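# Move one tray bottle upright into the crate's empty slot

## Task

Take one bottle off the tray and leave it standing upright in the single empty slot of the crate, with the remaining two bottles still upright on the tray; the crate and the tray must end neither tilted nor shifted from where they were.

## Robot and tools

Robot: two Doosan M1013 arms, left_arm and right_arm, each ending in a Robotiq 2F-140 two-finger gripper. left_arm sits on the +y side with its base near (-0.005, +0.460, +0.002) m; right_arm is on the -y side near (-0.047, -0.711, +0.002) m. The left gripper's fingers are rigid. The right gripper's fingers can hinge: they squeeze properly only when the part sits in the outer quarter of the pads, near the tips. Deeper in, they may wrap round the part and grip too loosely or too hard, and a fingertip pushed down onto a surface bends with little resistance.

Frame: everything is in the scene frame, in metres. Origin is at table height halfway between the two nominal bases; +z points up, +x points out over the table, +y toward left_arm. Image left and right do not match arm names. end_effector_position is the point between the closed pads; fingertips extend about 33 mm past it when the gap is small, about 9 mm when wide open. The gripper's +z is the finger direction and its y axis is the closing direction.

The row: every motion command uses rows of exactly 18 numbers covering both arms, even when only one moves. First nine numbers belong to left_arm, last nine to right_arm. Each block is six absolute joint target angles in radians, then gripper position, force_limit, speed. Joint order is fixed: wrist pitch, wrist roll, elbow, forearm roll, shoulder, waist. Shoulder, forearm roll and wrist roll have their signs flipped relative to the URDF, in commands and readings alike. Ranges (URDF signs): elbow -2.792 to 2.792, all other joints -6.283 to 6.283. Gripper numbers are each in [-1, 1]: position +1 means open to 140 mm, about -0.8 brings pads together, -1 closes until blocked; force_limit sets squeeze strength (roughly 14 N at -1 up to 58 N at +1 for a slow close); speed sets finger speed (about 30 mm/s at -1 to 250 mm/s at +1). To keep a gripper unchanged, repeat the three numbers last sent for it.

Tools:
- execute_actions(actions, cameras): actions is a list of actions; each action is a list of up to 15 rows, one per 1/30 s step, the last row held if fewer are given. Each action lasts 0.5 s. An empty actions list returns full state and all camera images.
- move(target, speed, blend, stop_force, zero, blocking, cameras): target is one 18-number row or a list of up to 15 rows, interpolated in joint space, so the hand travels on curves and nothing is avoided. speed in rad/s, 0.01 to 3.92 (default 0.5), for the joint with the longest travel. blend in rad rounds corners in a list; 0 stops at each. stop_force in N (10 to 80) ends an arm's path when it feels that much push; use it with low speed to sense contact, and drop it when lifting off something. zero resets the force baseline (default true). blocking=false returns early while the move runs. The result adds a move: line such as done, off_target, moving, held or fault.
- wait(seconds 0 to 10): lets time pass holding current commands.
- stop: brakes the running move.
- zoom_image(camera, region [x0, y0, x1, y1] pixels, max 504 each way): closer look at a recent image.
- clear_fault(arm): clears a reported torque or force fault.
- read_manual: licence text only.
- finished_scene(scene): ends the scene; call it alone, last.
Cameras: cam_head_left, cam_head_right, cam_high, cam_low, cam_left_wrist, cam_right_wrist, each 672x504.

Reading results: Joint positions, Joint velocities, Joint targets, joint and external torques follow the same joint order per arm. object_status: 0 moving, 1 blocked while opening, 2 blocked while closing (a grip), 3 reached the requested spot or pads met. Confirm a grip by status 2. position_measured is in counts: 3 fully open, about 139 at 60 mm, 200 at 20 mm, 230 pads touching. Flange force is along the gripper's own axes. Wrist depth gives a 7x7 grid of distances ahead of each wrist camera. Lines like "joint sent to its limit" or "joint command not followed" mean a target was clipped or the arms-clearance check intervened. MOTOR HOT warns of overheating.

Cautions: an arm halts with a fault if a joint reaches its torque limit (wrist joints 42.7 N m, elbow 152, others 323) or outside force hits 144 N; the arms are stiff, so aim targets only slightly past any contact. Do not let the grippers or arms collide with each other. Avoid dropping a bottle, releasing it while moving, knocking the other bottles, bumping or dragging the crate or tray, or leaving anything off the table. Lower bottles slowly into the slot, release only when it stands, and lift the gripper clear before moving away.

Each tool is called after "Request:" as name([rows], argument=value, ...), one row to a line, values as JSON.

## Session

Request:
execute_actions(actions=[])

Scene clock: 0.00 s.
left_arm: end_effector_position=(+0.7761, +0.1861, +0.1696) position_measured=3 object_status=3 end_effector_quat_wxyz=(-0.044, -0.483, +0.861, -0.151) | right_arm: end_effector_position=(+0.5327, -0.4220, +0.1987) position_measured=3 object_status=3 end_effector_quat_wxyz=(+0.032, +0.534, -0.407, +0.741)
Joint names: [wrist pitch, wrist roll, elbow, forearm roll, shoulder, waist]
Joint positions: left_arm=[1.018 -3.576 1.548 0.327 -0.445 -0.228] | right_arm=[1.687 1.422 2.085 1.562 -0.599 0.953]
Joint velocities: within noise
Joint torques (N m): no reading
External joint torques (N m): no reading
Flange force (N): no reading
Wrist depth (mm): cam_left_wrist=[1255 329 - 141 172 164 200 / 1342 1359 - 181 177 262 259 / 1342 1286 - - 248 - - / 1412 138 1167 - - 136 121 / - 138 1199 - - - 104 / - 1403 1317 322 313 292 104 / - 1441 1325 1241 - 282 -] | cam_right_wrist=[2237 - - 2614 - - 2115 / - - - - - - - / 2259 - 3372 3421 - - 517 / 2195 134 - 2350 3323 565 131 / 100 125 - 2423 525 412 114 / - 2005 2041 510 410 333 284 / 1876 1939 1698 406 331 279 245]
Joint targets: left_arm=[1.018 -3.576 1.548 0.327 -0.445 -0.228] | right_arm=[1.687 1.422 2.085 1.562 -0.599 0.953]
Tool commands: left_gripper/position=+1.0 left_gripper/force_limit=+1.0 left_gripper/speed=+1.0 right_gripper/position=+1.0 right_gripper/force_limit=+1.0 right_gripper/speed=+1.0

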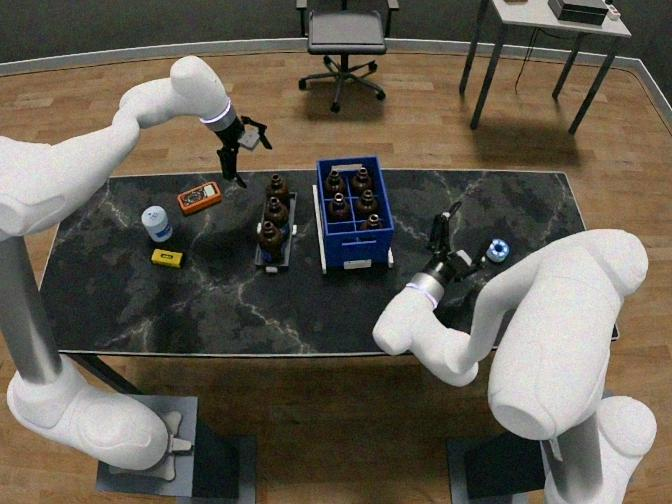

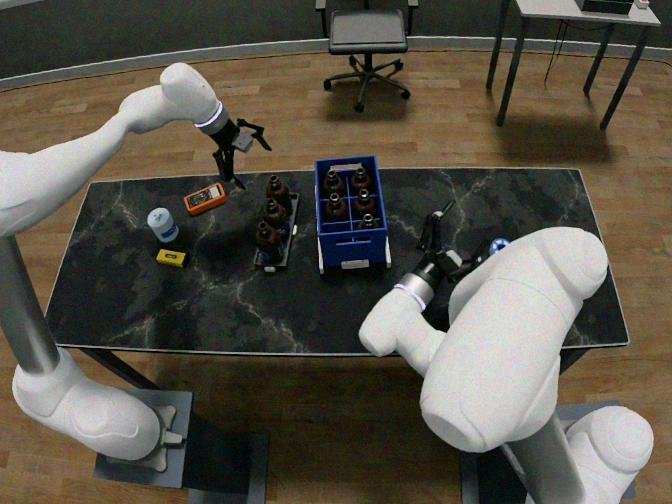

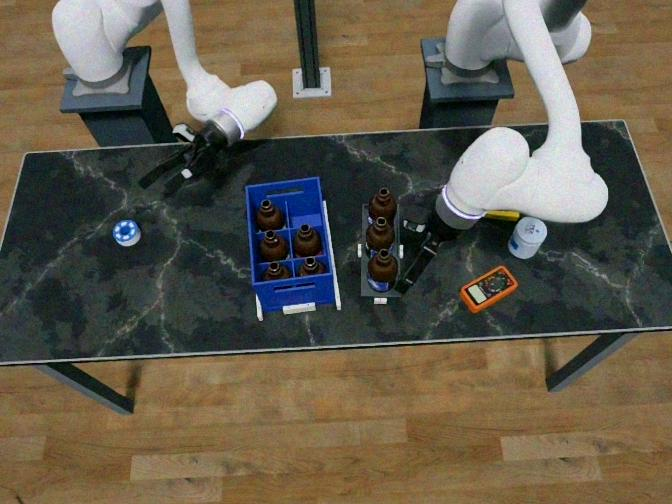

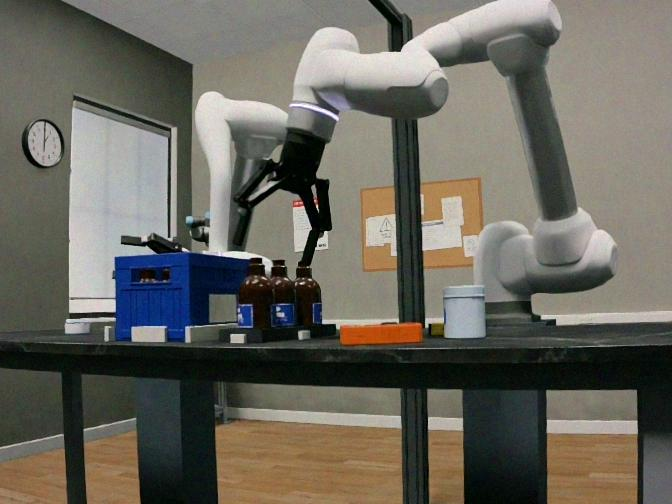

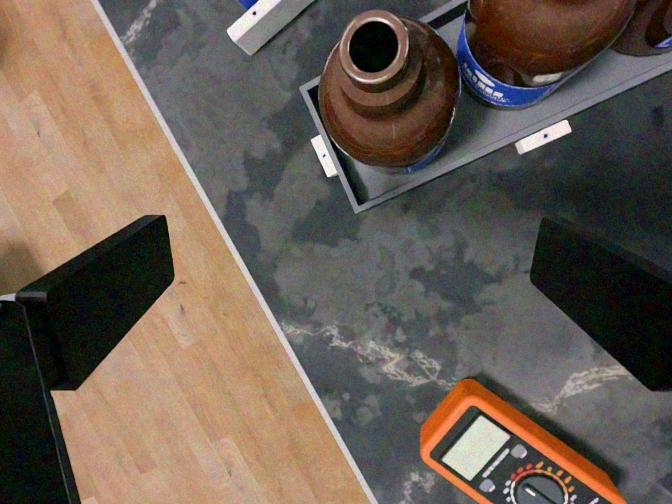

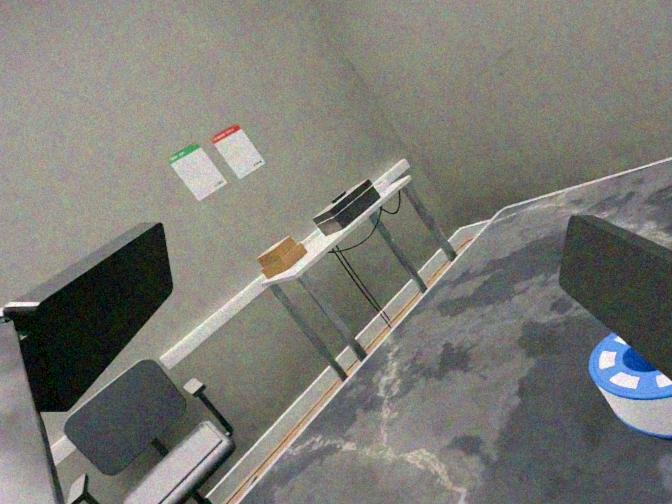

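Request:
zoom_image(camera="cam_high", region=[220, 160, 430, 320])

Request:
zoom_image(camera="cam_head_left", region=[240, 140, 410, 290])

Request:
zoom_image(camera="cam_head_right", region=[240, 140, 410, 290])

Request:
zoom_image(camera="cam_low", region=[60, 220, 360, 360])

Scaled by 2.400 from the camera's 672x504 image, which has a finer 960x720 frame.

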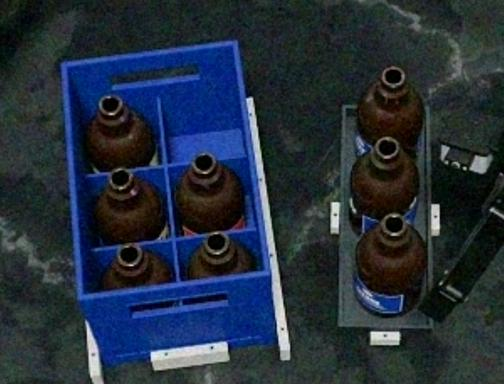

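Scaled by 2.965 from the camera's 672x504 image, which has a finer 960x720 frame.

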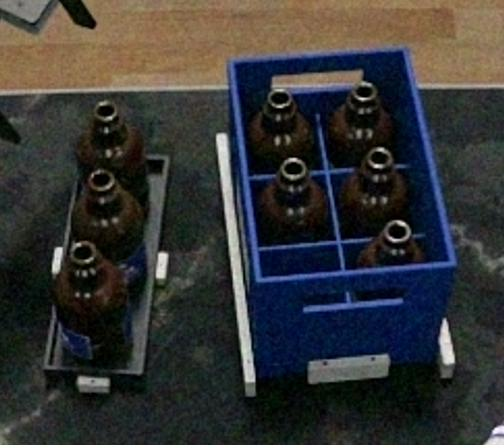

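Scaled by 2.965 from the camera's 672x504 image, which has a finer 960x720 frame.

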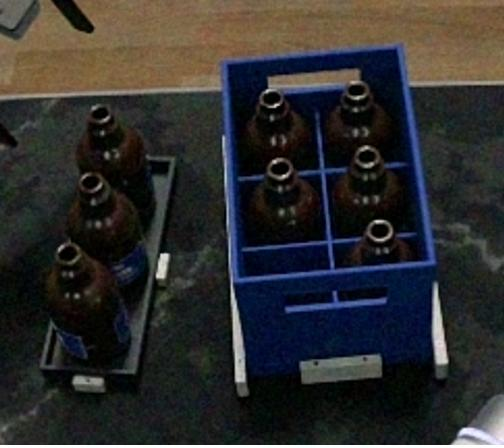

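Scaled by 1.680 from the camera's 672x504 image, which has a finer 960x720 frame.

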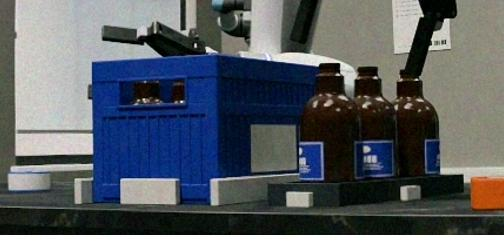

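Request:
zoom_image(camera="cam_low", region=[215, 245, 345, 350])

Request:
zoom_image(camera="cam_low", region=[95, 240, 255, 350])

Request:
zoom_image(camera="cam_high", region=[240, 170, 345, 250])

Request:
zoom_image(camera="cam_head_left", region=[305, 150, 405, 280])

Scaled by 3.877 from the camera's 672x504 image, which has a finer 960x720 frame.

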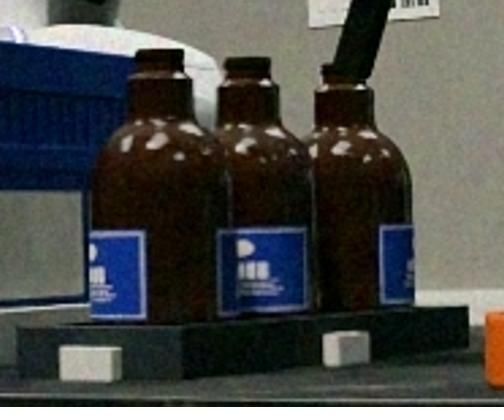

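Scaled by 3.150 from the camera's 672x504 image, which has a finer 960x720 frame.

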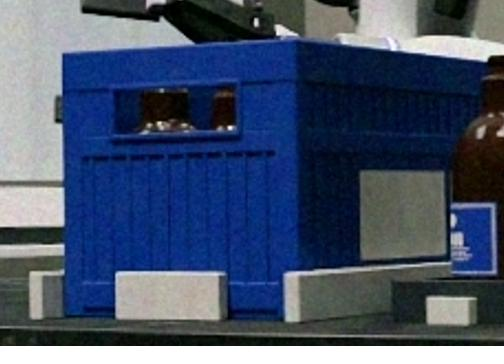

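Scaled by 4.800 from the camera's 672x504 image, which has a finer 960x720 frame.

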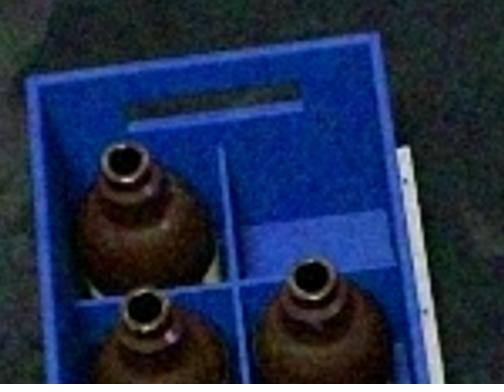

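Scaled by 3.877 from the camera's 672x504 image, which has a finer 960x720 frame.

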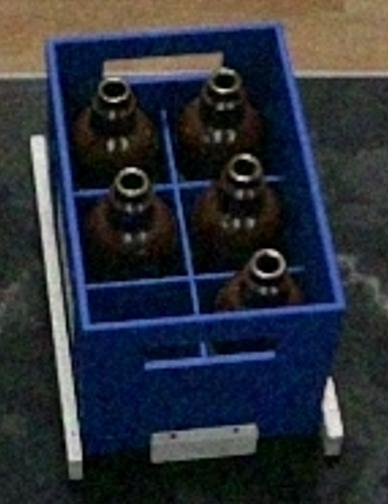

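Request:
move([
  [1.266, -3.576, 1.30, 0.327, -0.445, -0.228, 0.175, -1, -1, 1.687, 1.422, 2.085, 1.562, -0.599, 0.953, 1, 1, 1],
  [1.3308, -4.131, 1.6401, 0, -0.1707, -0.541, 0.175, -1, -1, 1.687, 1.422, 2.085, 1.562, -0.599, 0.953, 1, 1, 1],
], blend=[0.1, 0], speed=0.5, cameras=["all"])

Scene clock: 342.07 s.
left_arm: end_effector_position=(+0.5552, +0.1326, +0.3003) position_measured=107 object_status=0 end_effector_quat_wxyz=(+0.000, +0.000, +1.000, +0.000) | right_arm: end_effector_position=(+0.5328, -0.4218, +0.1986) position_measured=3 object_status=3 end_effector_quat_wxyz=(+0.031, +0.534, -0.407, +0.741)
Joint names: [wrist pitch, wrist roll, elbow, forearm roll, shoulder, waist]
Joint positions: left_arm=[1.331 -4.131 1.64 0 -0.171 -0.541] | right_arm=[1.687 1.422 2.085 1.562 -0.599 0.953]
Joint torques (N m): left_arm=[-0.31 -0.68 -42.07 -4.62 61.54 2.04] | right_arm=[2.65 0.57 -14.76 1.73 69.72 3.31]
External joint torques (N m): left_arm=[0.35 0.68 1.24 0.44 -3.01 -1.9] | right_arm=[-0.22 -0.54 0.11 -0.53 3.69 -3.49]
Flange force (N): left_arm=[0.0 -4.6 2.3] | right_arm=[5.8 0.4 6.1]
Wrist depth (mm): cam_left_wrist=[- - - 377 - - - / - - - 392 - 392 406 / - 281 - 308 418 - - / - - 135 390 150 108 418 / - 86 - - - - 89 / - - - - - - - / - - 1664 1774 1704 - -] | cam_right_wrist=[- 2134 - - 2585 - - / - - 3231 - - - 2423 / - - - 3579 - - 524 / - 134 2705 3061 3372 - 125 / 100 125 2644 2872 526 413 114 / - 2059 - 499 410 333 256 / 1907 1939 1674 421 330 280 245]
Joint targets: left_arm=[1.331 -4.131 1.640 0.000 -0.171 -0.541] | right_arm=[1.687 1.422 2.085 1.562 -0.599 0.953]
move: done
camera_calibration:
cam_left_wrist: T_world_to_cam=[[-0.0120597, 0.999674, 0.0224871, -0.130879], [0.937147, 0.00345666, 0.348919, -0.62308], [0.348728, 0.0252815, -0.936883, 0.227587], [0, 0, 0, 1]] pos_world=[0.502973, 0.127236, 0.43357]
cam_right_wrist: T_world_to_cam=[[-0.465431, -0.660182, -0.58952, 0.0976748], [0.150194, 0.597489, -0.787686, 0.332663], [0.872248, -0.455155, -0.178935, -0.477204], [0, 0, 0, 1]] pos_world=[0.411737, -0.351481, 0.234227]

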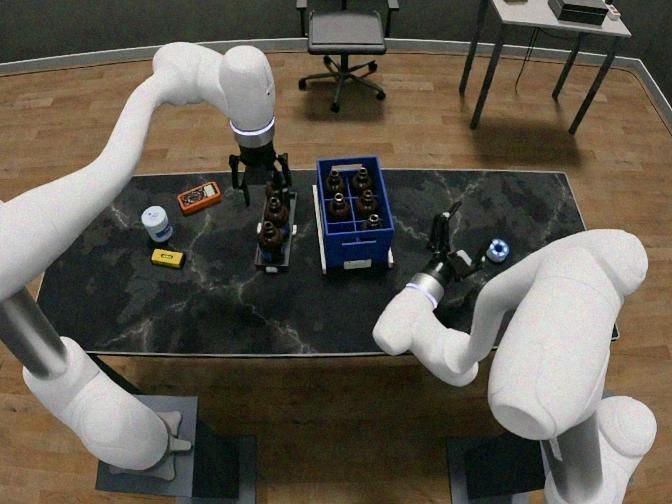

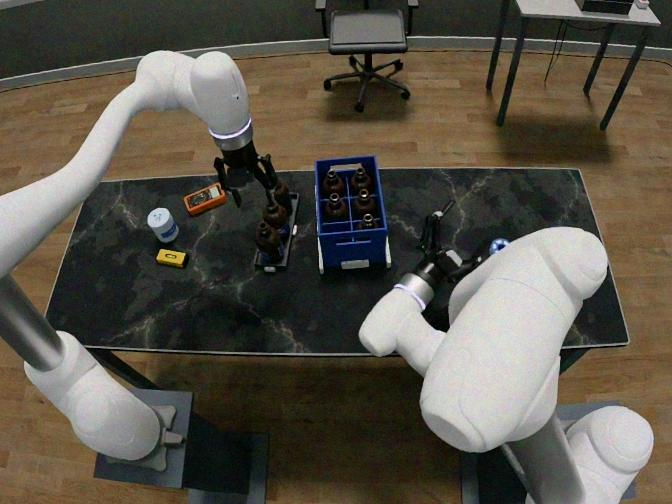

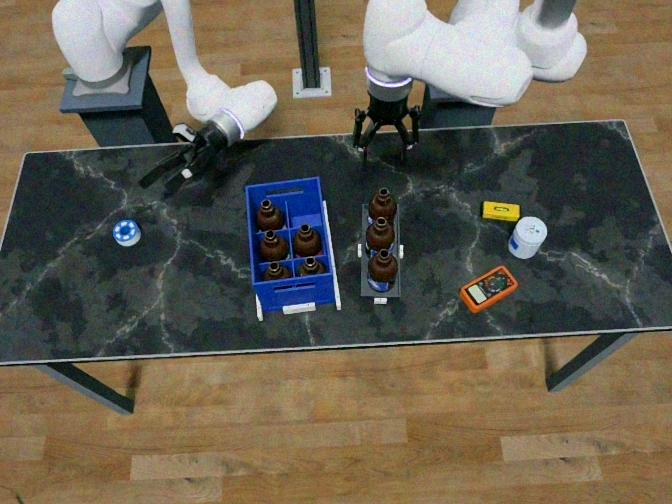

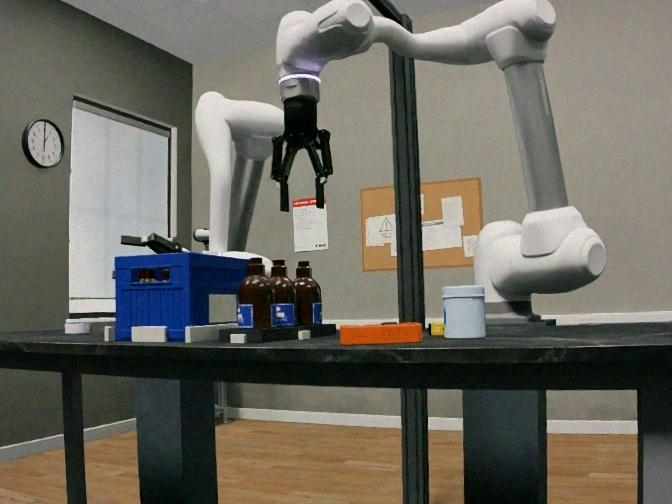

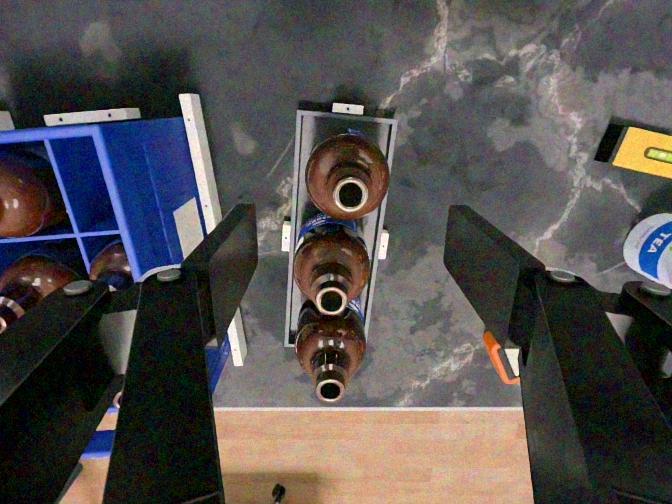

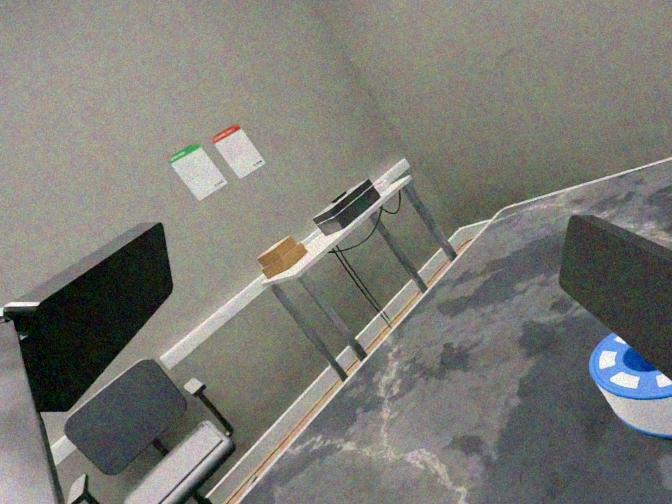

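Request:
zoom_image(camera="cam_left_wrist", region=[230, 90, 480, 278])

Request:
zoom_image(camera="cam_left_wrist", region=[180, 180, 500, 420])

Request:
zoom_image(camera="cam_high", region=[330, 80, 450, 300])

Request:
zoom_image(camera="cam_low", region=[220, 120, 380, 350])

Request:
zoom_image(camera="cam_head_left", region=[200, 100, 320, 280])

Request:
zoom_image(camera="cam_head_right", region=[200, 100, 320, 280])

Scaled by 2.016 from the camera's 672x504 image, which has a finer 960x720 frame.

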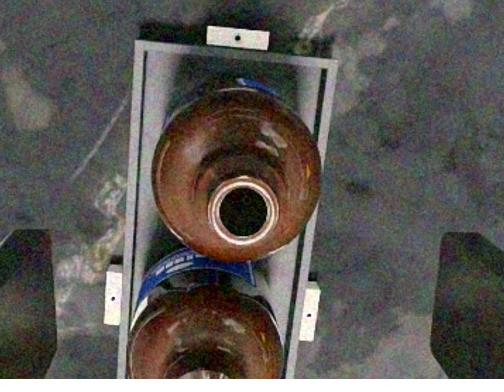

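Scaled by 1.575 from the camera's 672x504 image, which has a finer 960x720 frame.

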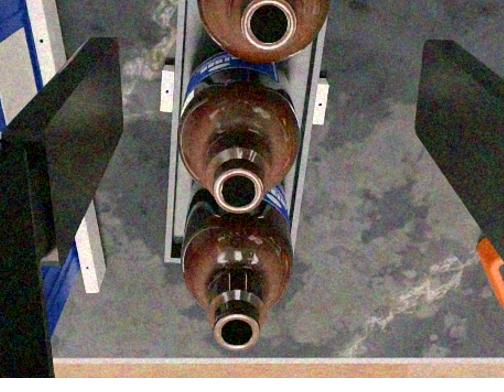

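Scaled by 2.291 from the camera's 672x504 image, which has a finer 960x720 frame.

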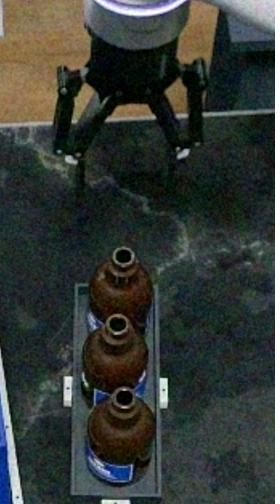

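Scaled by 2.191 from the camera's 672x504 image, which has a finer 960x720 frame.

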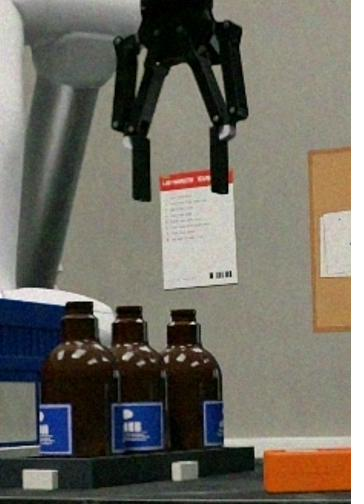

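Scaled by 2.800 from the camera's 672x504 image, which has a finer 960x720 frame.

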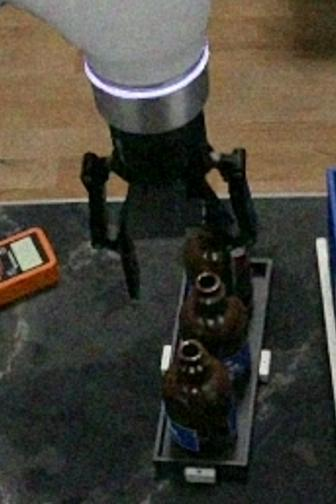

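Scaled by 2.800 from the camera's 672x504 image, which has a finer 960x720 frame.

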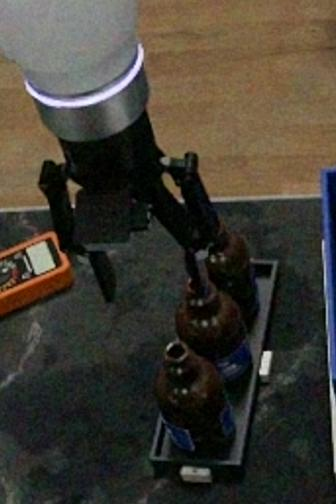

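Request:
move(target=[1.1807, -4.1394, 1.7444, 0, -0.2165, -0.533, 0.175, -1, -1, 1.687, 1.422, 2.085, 1.562, -0.599, 0.953, 1, 1, 1], speed=0.3, cameras=["cam_left_wrist", "cam_high", "cam_low"])

Request:
zoom_image(camera="cam_left_wrist", region=[200, 130, 500, 355])

Request:
zoom_image(camera="cam_high", region=[330, 100, 450, 250])

Request:
zoom_image(camera="cam_low", region=[220, 160, 380, 340])

Scene clock: 423.00 s.
left_arm: end_effector_position=(+0.5594, +0.1361, +0.2152) position_measured=107 object_status=3 end_effector_quat_wxyz=(+0.000, +0.000, +1.000, +0.000) | right_arm: end_effector_position=(+0.5328, -0.4218, +0.1986) position_measured=3 object_status=3 end_effector_quat_wxyz=(+0.031, +0.534, -0.407, +0.741)
Joint names: [wrist pitch, wrist roll, elbow, forearm roll, shoulder, waist]
Joint positions: left_arm=[1.181 -4.139 1.744 0 -0.216 -0.533] | right_arm=[1.687 1.422 2.085 1.562 -0.599 0.953]
Joint torques (N m): left_arm=[-0.17 -0.67 -40.52 -4.35 64.53 2.4] | right_arm=[2.68 0.62 -14.8 1.71 69.65 3.5]
External joint torques (N m): left_arm=[0.2 0.67 1.66 0.38 -3.68 -2.4] | right_arm=[-0.25 -0.59 0.14 -0.53 3.88 -3.34]
Flange force (N): left_arm=[0.4 -5.2 3.9] | right_arm=[6.1 0.5 6.0]
Wrist depth (mm): cam_left_wrist=[306 - - 303 - - - / 227 - - - - - 335 / - 316 - 231 - - - / - - 135 270 149 109 - / - 86 400 - - - 89 / - - 419 284 - - - / - - 1718 1579 1639 - -] | cam_right_wrist=[- 2769 2983 - - - - / 3525 3277 - - - - - / - 2908 2983 3231 - 629 517 / - 134 1988 2134 2475 567 131 / 100 125 - 3323 525 414 114 / 1907 2059 - 512 409 333 264 / 1891 1939 1749 409 331 280 245]
Joint targets: left_arm=[1.181 -4.139 1.744 0.000 -0.216 -0.533] | right_arm=[1.687 1.422 2.085 1.562 -0.599 0.953]
move: done
camera_calibration:
cam_left_wrist: T_world_to_cam=[[-0.0115589, 0.999678, 0.022571, -0.132697], [0.937118, 0.00295565, 0.349001, -0.597285], [0.348823, 0.0251857, -0.93685, 0.146258], [0, 0, 0, 1]] pos_world=[0.507174, 0.130736, 0.34847]
Images, in order (width x height): cam_high 672x504, cam_low 672x504, cam_left_wrist 672x504.

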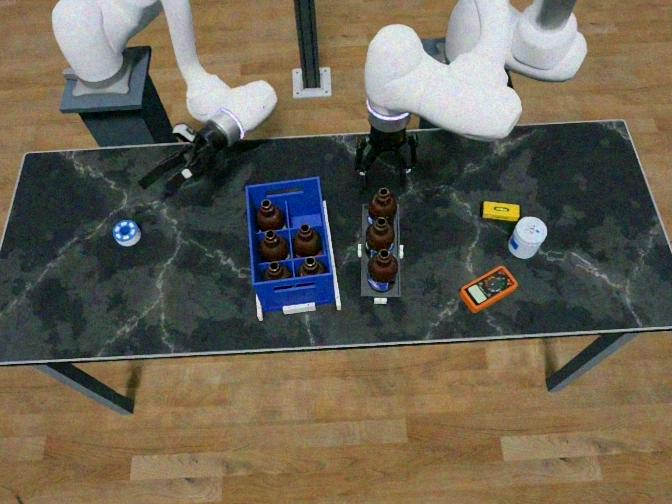

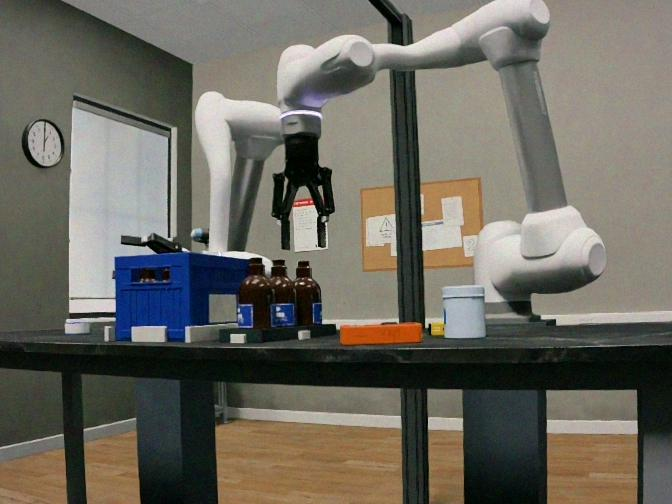

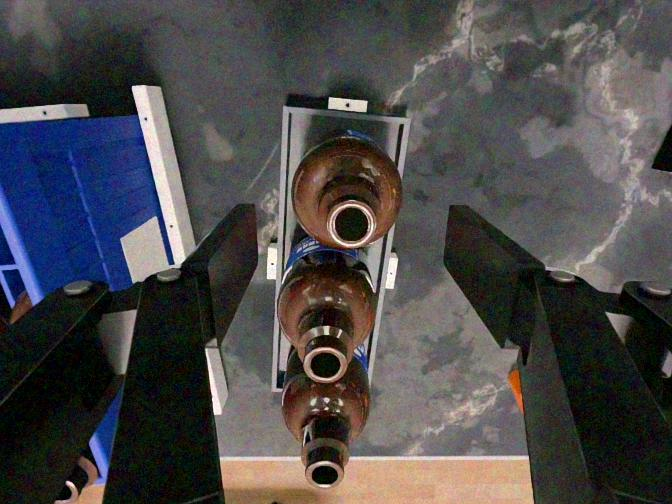

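Scaled by 1.680 from the camera's 672x504 image, which has a finer 960x720 frame.

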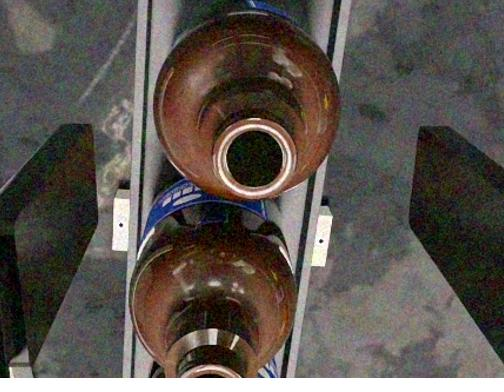

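Scaled by 3.360 from the camera's 672x504 image, which has a finer 960x720 frame.

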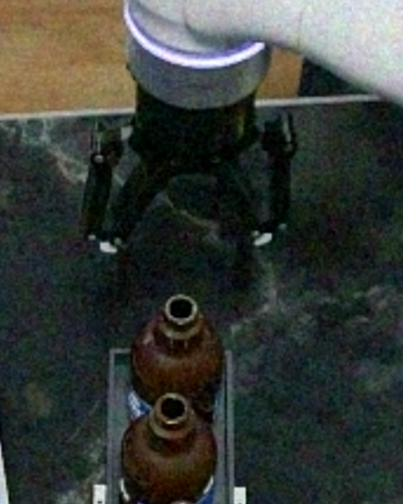

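Scaled by 2.800 from the camera's 672x504 image, which has a finer 960x720 frame.

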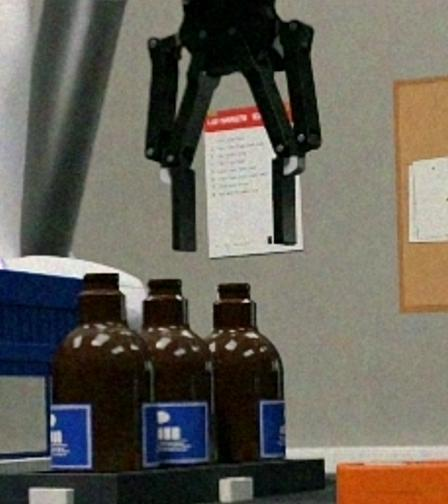

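Request:
move(target=[1.0911, -4.1435, 1.7960, 0, -0.2545, -0.5289, 0.175, -1, -1, 1.687, 1.422, 2.085, 1.562, -0.599, 0.953, 1, 1, 1], speed=0.12, stop_force=20, cameras=["cam_left_wrist", "cam_high", "cam_low"])

Request:
zoom_image(camera="cam_left_wrist", region=[200, 130, 500, 355])

Request:
zoom_image(camera="cam_low", region=[240, 220, 360, 340])

Request:
zoom_image(camera="cam_high", region=[330, 120, 450, 260])

Scene clock: 489.03 s.
left_arm: end_effector_position=(+0.5623, +0.1374, +0.1643) position_measured=107 object_status=3 end_effector_quat_wxyz=(+0.000, +0.000, +1.000, +0.000) | right_arm: end_effector_position=(+0.5328, -0.4218, +0.1986) position_measured=3 object_status=3 end_effector_quat_wxyz=(+0.031, +0.534, -0.407, +0.741)
Joint names: [wrist pitch, wrist roll, elbow, forearm roll, shoulder, waist]
Joint positions: left_arm=[1.091 -4.144 1.796 0 -0.254 -0.529] | right_arm=[1.687 1.422 2.085 1.562 -0.599 0.953]
Joint torques (N m): left_arm=[-0.22 -0.71 -38.56 -4.19 66.53 2.28] | right_arm=[2.69 0.6 -14.75 1.74 69.75 3.41]
External joint torques (N m): left_arm=[0.24 0.71 1.23 0.38 -3.45 -2.42] | right_arm=[-0.25 -0.57 0.1 -0.55 3.79 -3.57]
Flange force (N): left_arm=[0.1 -5.4 3.4] | right_arm=[5.9 0.4 6.3]
Wrist depth (mm): cam_left_wrist=[- 254 - - 262 - - / - 266 285 - 264 - - / - 280 - 178 281 298 - / - 261 135 148 157 112 318 / - 86 - 214 - - 89 / - - - 182 - - - / - - - 230 - - -] | cam_right_wrist=[1876 2983 - 2614 - - 1923 / - 2259 4081 2737 - - - / 2237 1846 2705 3323 3372 - 508 / - 134 2216 2134 3144 529 131 / 100 133 - 2872 524 414 114 / 1923 2023 - - 407 335 285 / 1939 1955 1711 405 332 280 245]
Joint targets: left_arm=[1.091 -4.144 1.796 0.000 -0.254 -0.529] | right_arm=[1.687 1.422 2.085 1.562 -0.599 0.953]
move: done
camera_calibration:
cam_left_wrist: T_world_to_cam=[[-0.0116504, 0.999678, 0.0225366, -0.132758], [0.937149, 0.00305582, 0.348915, -0.582152], [0.348734, 0.0251852, -0.936883, 0.097618], [0, 0, 0, 1]] pos_world=[0.509974, 0.132036, 0.29757]
Images, in order (width x height): cam_high 672x504, cam_low 672x504, cam_left_wrist 672x504.

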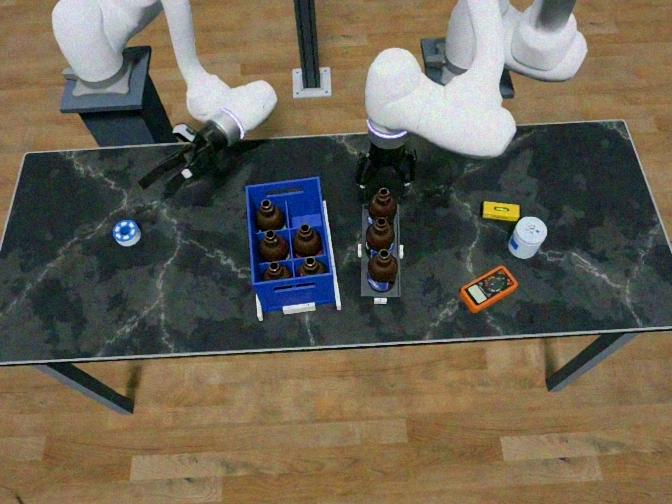

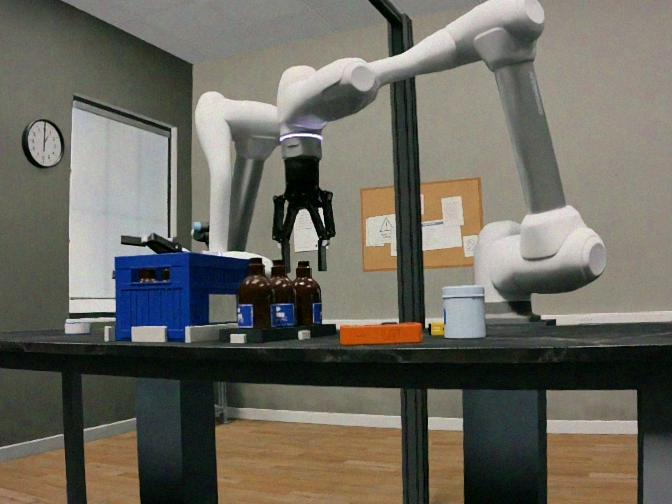

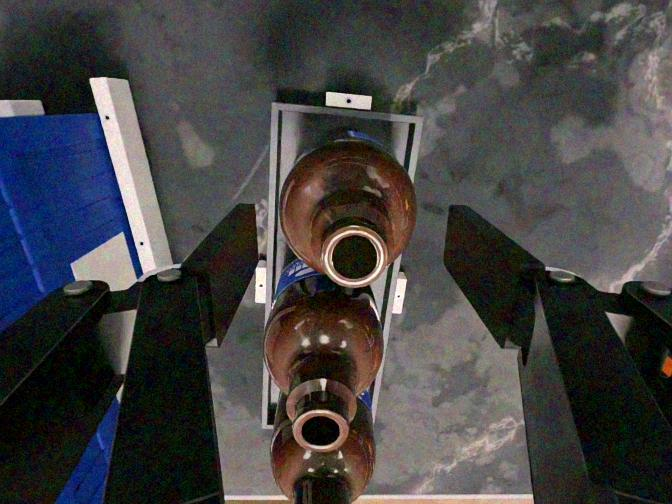

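Scaled by 1.680 from the camera's 672x504 image, which has a finer 960x720 frame.

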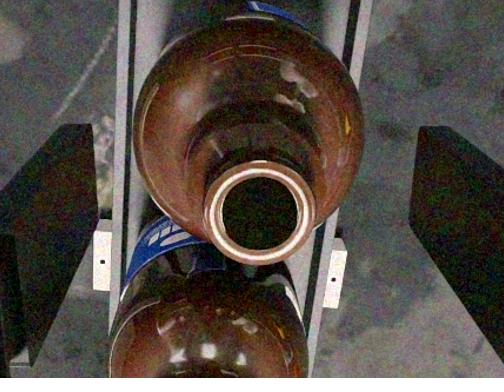

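Scaled by 4.200 from the camera's 672x504 image, which has a finer 960x720 frame.

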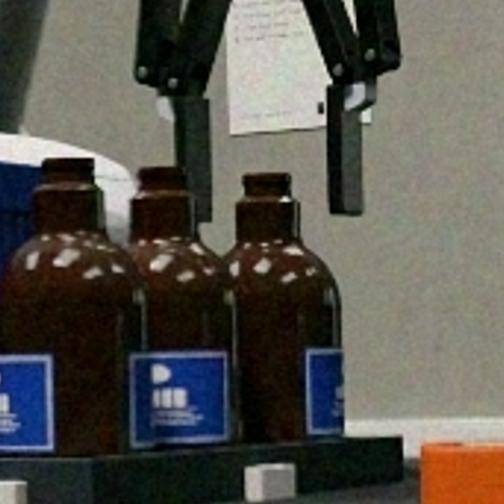

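Scaled by 3.600 from the camera's 672x504 image, which has a finer 960x720 frame.

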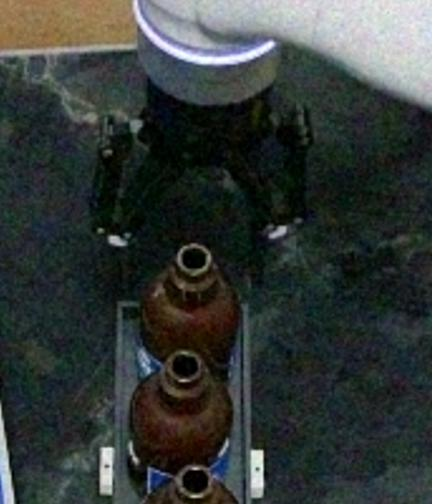

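Request:
move(target=[1.0881, -4.1447, 1.7955, 0, -0.2580, -0.5277, 0.175, -1, -1, 1.687, 1.422, 2.085, 1.562, -0.599, 0.953, 1, 1, 1], speed=0.05)

Request:
move(target=[1.0881, -4.1447, 1.7955, 0, -0.2580, -0.5277, -1, 0, -1, 1.687, 1.422, 2.085, 1.562, -0.599, 0.953, 1, 1, 1], speed=0.05, cameras=["cam_left_wrist", "cam_high", "cam_low"])

Request:
zoom_image(camera="cam_low", region=[240, 220, 360, 340])

Request:
zoom_image(camera="cam_high", region=[330, 120, 450, 260])

Scene clock: 537.43 s.
left_arm: end_effector_position=(+0.5638, +0.1374, +0.1622) position_measured=107 object_status=3 end_effector_quat_wxyz=(+0.000, +0.000, +1.000, +0.000) | right_arm: end_effector_position=(+0.5328, -0.4218, +0.1986) position_measured=3 object_status=3 end_effector_quat_wxyz=(+0.031, +0.534, -0.407, +0.741)
Joint names: [wrist pitch, wrist roll, elbow, forearm roll, shoulder, waist]
Joint positions: left_arm=[1.088 -4.145 1.796 0 -0.258 -0.528] | right_arm=[1.687 1.422 2.085 1.562 -0.599 0.953]
Joint torques (N m): left_arm=[-0.22 -0.71 -38.31 -4.2 67.04 2.18] | right_arm=[2.72 0.59 -14.76 1.74 69.5 3.22]
External joint torques (N m): left_arm=[0.26 0.71 1.21 0.41 -3.78 -2.25] | right_arm=[-0.28 -0.56 0.09 -0.55 4.21 -3.28]
Flange force (N): left_arm=[-0.5 -5.5 3.7] | right_arm=[6.7 0.3 5.9]
Wrist depth (mm): cam_left_wrist=[- - - 255 - 272 261 / - - - 257 - - - / - 263 - 176 - 294 - / 220 250 135 151 154 109 - / - 86 217 216 - - 89 / - - - 183 - - - / - - - 232 - - -] | cam_right_wrist=[2529 2475 - 4081 - 2644 - / 2077 2705 2803 3421 - 2174 - / 2154 2983 2259 3323 3943 - 509 / 2096 134 2769 2041 2585 515 131 / 100 125 - 3144 563 407 114 / - 2041 2585 496 409 333 278 / 1846 1955 1723 406 331 280 245]
Joint targets: left_arm=[1.088 -4.145 1.795 0.000 -0.258 -0.528] | right_arm=[1.687 1.422 2.085 1.562 -0.599 0.953]
move: done

Scene clock: 539.47 s.
left_arm: end_effector_position=(+0.5638, +0.1374, +0.1622) position_measured=182 object_status=0 end_effector_quat_wxyz=(+0.000, +0.000, +1.000, +0.000) | right_arm: end_effector_position=(+0.5328, -0.4218, +0.1986) position_measured=3 object_status=3 end_effector_quat_wxyz=(+0.031, +0.534, -0.407, +0.741)
Joint names: [wrist pitch, wrist roll, elbow, forearm roll, shoulder, waist]
Joint positions: left_arm=[1.088 -4.145 1.795 0 -0.258 -0.528] | right_arm=[1.687 1.422 2.085 1.562 -0.599 0.953]
Joint torques (N m): left_arm=[-0.62 -0.67 -33.36 -4.05 60.29 2.33] | right_arm=[2.67 0.58 -14.76 1.73 69.55 3.29]
External joint torques (N m): left_arm=[0.65 0.67 -3.86 0.25 3.31 -2.25] | right_arm=[-0.24 -0.55 0.08 -0.54 4.06 -3.58]
Flange force (N): left_arm=[-0.1 -5.2 -7.6] | right_arm=[6.4 0.3 6.4]
Wrist depth (mm): cam_left_wrist=[- - - - - 260 - / - 249 277 - - - - / 221 261 - 173 196 299 - / - 273 - 139 114 - - / - - - 205 - 76 - / - - - 201 - - - / - - - 233 - - -] | cam_right_wrist=[2374 - 3231 - - - - / 2303 - - - - - 2281 / - 2501 2529 3102 - - 504 / - 134 2585 2134 2674 567 131 / 100 134 3752 2059 522 412 114 / - 2041 2556 509 428 334 263 / 1939 1955 1803 408 323 280 245]
Joint targets: left_arm=[1.088 -4.145 1.795 0.000 -0.258 -0.528] | right_arm=[1.687 1.422 2.085 1.562 -0.599 0.953]
move: done
camera_calibration:
cam_left_wrist: T_world_to_cam=[[-0.0116514, 0.999678, 0.0225355, -0.132695], [0.937117, 0.00305476, 0.349002, -0.582869], [0.348821, 0.0251848, -0.936851, 0.0951668], [0, 0, 0, 1]] pos_world=[0.511474, 0.132036, 0.29557]
Images, in order (width x height): cam_high 672x504, cam_low 672x504, cam_left_wrist 672x504.

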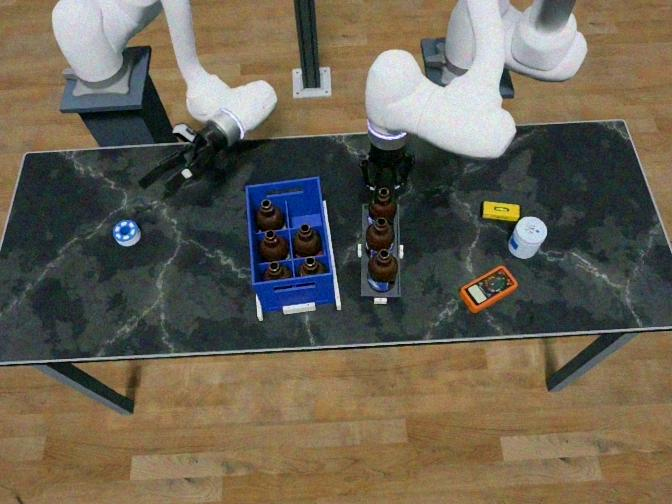

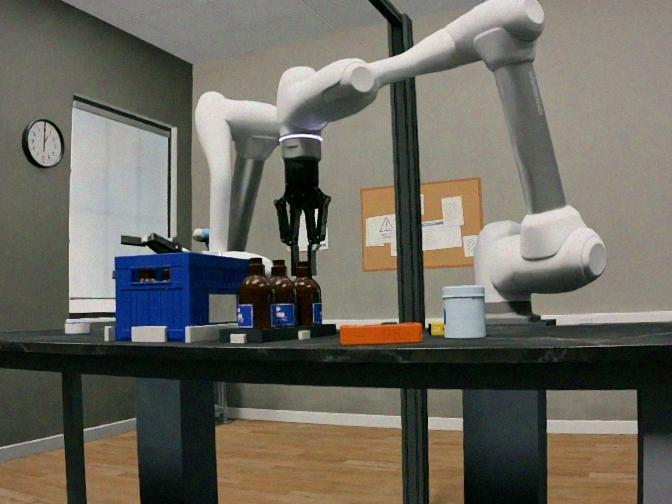

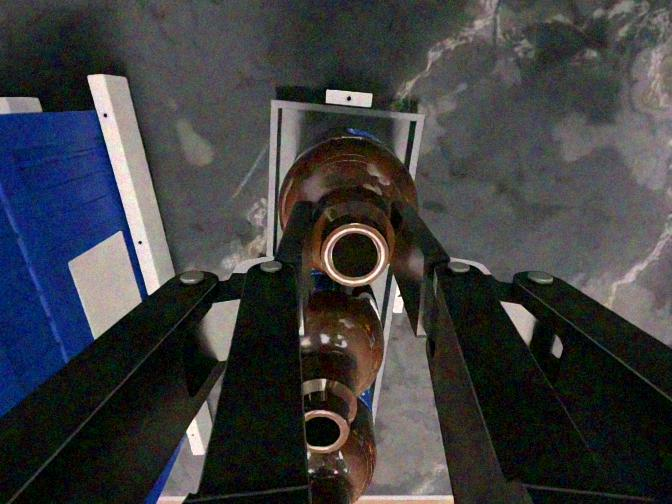

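Scaled by 4.200 from the camera's 672x504 image, which has a finer 960x720 frame.

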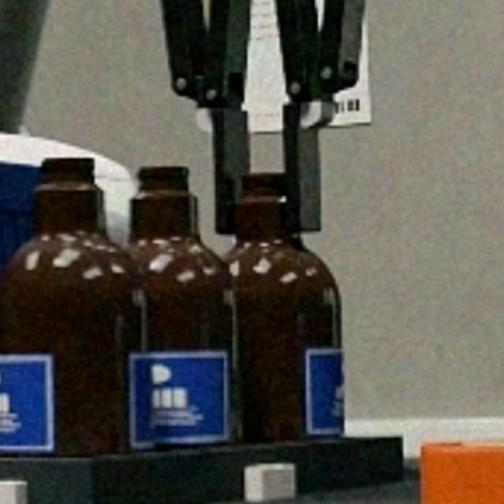

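Scaled by 3.600 from the camera's 672x504 image, which has a finer 960x720 frame.

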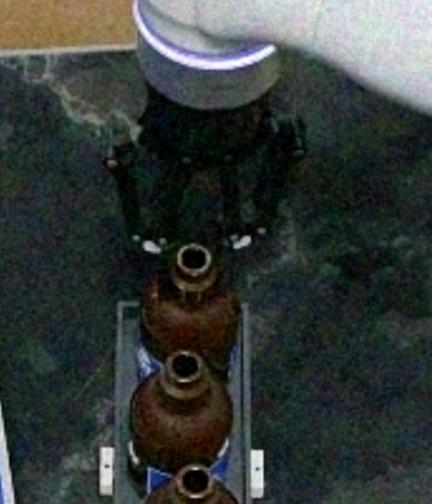

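Request:
wait(seconds=1.5)

Scene clock: 551.37 s.
left_arm: end_effector_position=(+0.5638, +0.1374, +0.1622) position_measured=182 object_status=2 end_effector_quat_wxyz=(+0.000, +0.000, +1.000, +0.000) | right_arm: end_effector_position=(+0.5328, -0.4218, +0.1986) position_measured=3 object_status=3 end_effector_quat_wxyz=(+0.031, +0.534, -0.407, +0.741)
Joint names: [wrist pitch, wrist roll, elbow, forearm roll, shoulder, waist]
Joint positions: left_arm=[1.088 -4.145 1.795 0 -0.258 -0.528] | right_arm=[1.687 1.422 2.085 1.562 -0.599 0.953]
Joint torques (N m): left_arm=[-0.69 -0.67 -33.8 -4.01 60.22 2.14] | right_arm=[2.71 0.56 -14.77 1.75 69.61 3.31]
External joint torques (N m): left_arm=[0.71 0.67 -3.38 0.2 3.05 -2.13] | right_arm=[-0.28 -0.53 0.06 -0.55 3.95 -3.41]
Flange force (N): left_arm=[0.2 -4.8 -7.0] | right_arm=[6.2 0.2 6.1]
Wrist depth (mm): cam_left_wrist=[256 - - 258 254 - - / - 246 - 264 276 275 273 / 224 267 - 174 - 288 292 / - 274 - 139 114 - - / - - - 203 - 76 - / - - - 189 - - - / - - - 233 - - -] | cam_right_wrist=[- - - - 2837 - - / - - - 2529 - - - / 2216 2423 2737 - 3877 - 517 / 2154 133 - 2216 2908 485 131 / 100 134 2423 2041 523 436 114 / 1891 2041 2585 505 409 334 255 / 1876 1939 1723 407 331 279 246]
Joint targets: left_arm=[1.088 -4.145 1.795 0.000 -0.258 -0.528] | right_arm=[1.687 1.422 2.085 1.562 -0.599 0.953]
Tool commands: left_gripper/position=-1.0 left_gripper/force_limit=+0.0 left_gripper/speed=-1.0 right_gripper/position=+1.0 right_gripper/force_limit=+1.0 right_gripper/speed=+1.0
wait: 1.50 s; at rest from the start

Request:
move(target=[1.1554, -4.1447, 1.7553, 0, -0.2309, -0.5277, -1, 0, -1, 1.687, 1.422, 2.085, 1.562, -0.599, 0.953, 1, 1, 1], speed=0.08, cameras=["cam_left_wrist", "cam_high", "cam_low"])

Request:
zoom_image(camera="cam_low", region=[240, 220, 360, 340])

Scene clock: 572.10 s.
left_arm: end_effector_position=(+0.5638, +0.1374, +0.2002) position_measured=182 object_status=2 end_effector_quat_wxyz=(+0.000, +0.000, +1.000, +0.000) | right_arm: end_effector_position=(+0.5328, -0.4218, +0.1986) position_measured=3 object_status=3 end_effector_quat_wxyz=(+0.031, +0.534, -0.407, +0.741)
Joint names: [wrist pitch, wrist roll, elbow, forearm roll, shoulder, waist]
Joint positions: left_arm=[1.155 -4.145 1.755 0 -0.231 -0.528] | right_arm=[1.687 1.422 2.085 1.562 -0.599 0.953]
Joint torques (N m): left_arm=[-0.28 -0.6 -41.03 -4.33 66.69 2.07] | right_arm=[2.66 0.55 -14.82 1.72 69.5 3.44]
External joint torques (N m): left_arm=[0.32 0.6 2.63 0.41 -4.61 -2.12] | right_arm=[-0.22 -0.52 0.06 -0.53 4.33 -3.53]
Flange force (N): left_arm=[0.5 -4.5 5.4] | right_arm=[6.9 0.1 6.4]
Wrist depth (mm): cam_left_wrist=[290 - - - - - 302 / - 281 305 - - - 308 / - - - 174 192 - - / 209 313 344 141 113 - - / - - - - - 76 - / - - - 272 - - - / - - - - - - -] | cam_right_wrist=[- 2195 - - - - - / - - 3877 3144 - - - / - 2705 2803 2983 - - 493 / - 134 2041 1988 2423 567 131 / 100 134 - 2423 520 412 114 / - 2115 2705 519 407 334 258 / 1891 1939 1749 407 332 279 245]
Joint targets: left_arm=[1.155 -4.145 1.755 0.000 -0.231 -0.528] | right_arm=[1.687 1.422 2.085 1.562 -0.599 0.953]
move: done
camera_calibration:
cam_left_wrist: T_world_to_cam=[[-0.0116504, 0.999678, 0.0225366, -0.133449], [0.937149, 0.00305582, 0.348915, -0.596177], [0.348734, 0.0251852, -0.936883, 0.130697], [0, 0, 0, 1]] pos_world=[0.511574, 0.131936, 0.33347]
Images, in order (width x height): cam_high 672x504, cam_low 672x504, cam_left_wrist 672x504.

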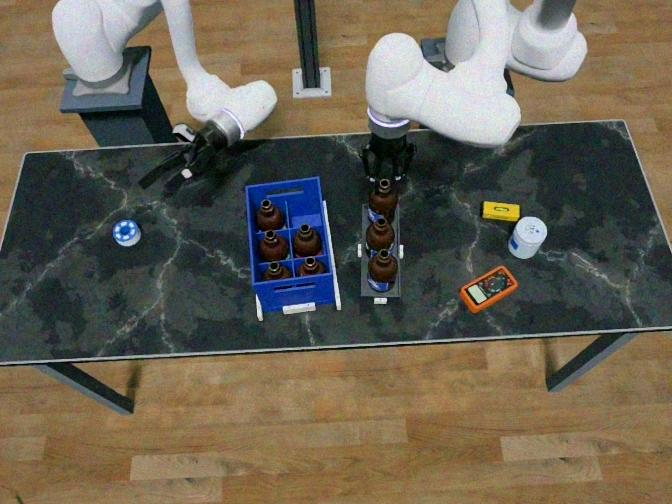

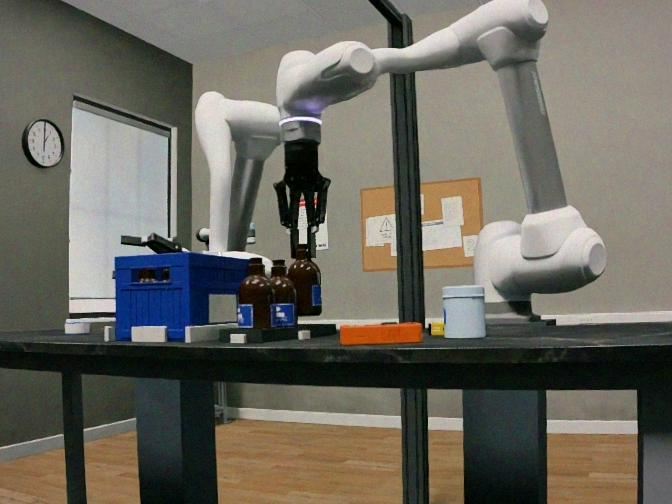

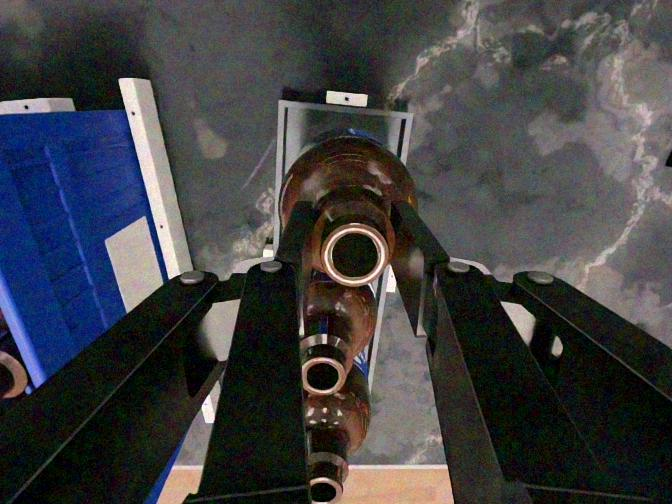

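Scaled by 4.200 from the camera's 672x504 image, which has a finer 960x720 frame.

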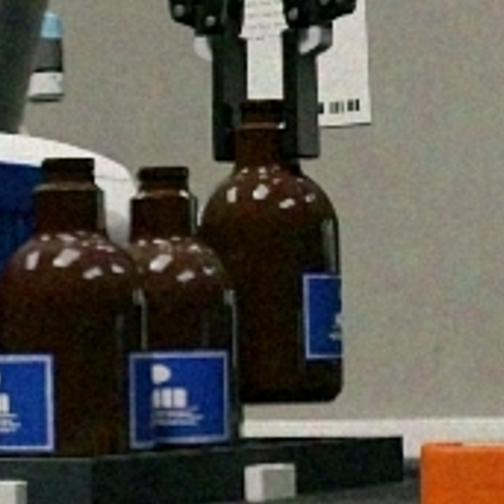

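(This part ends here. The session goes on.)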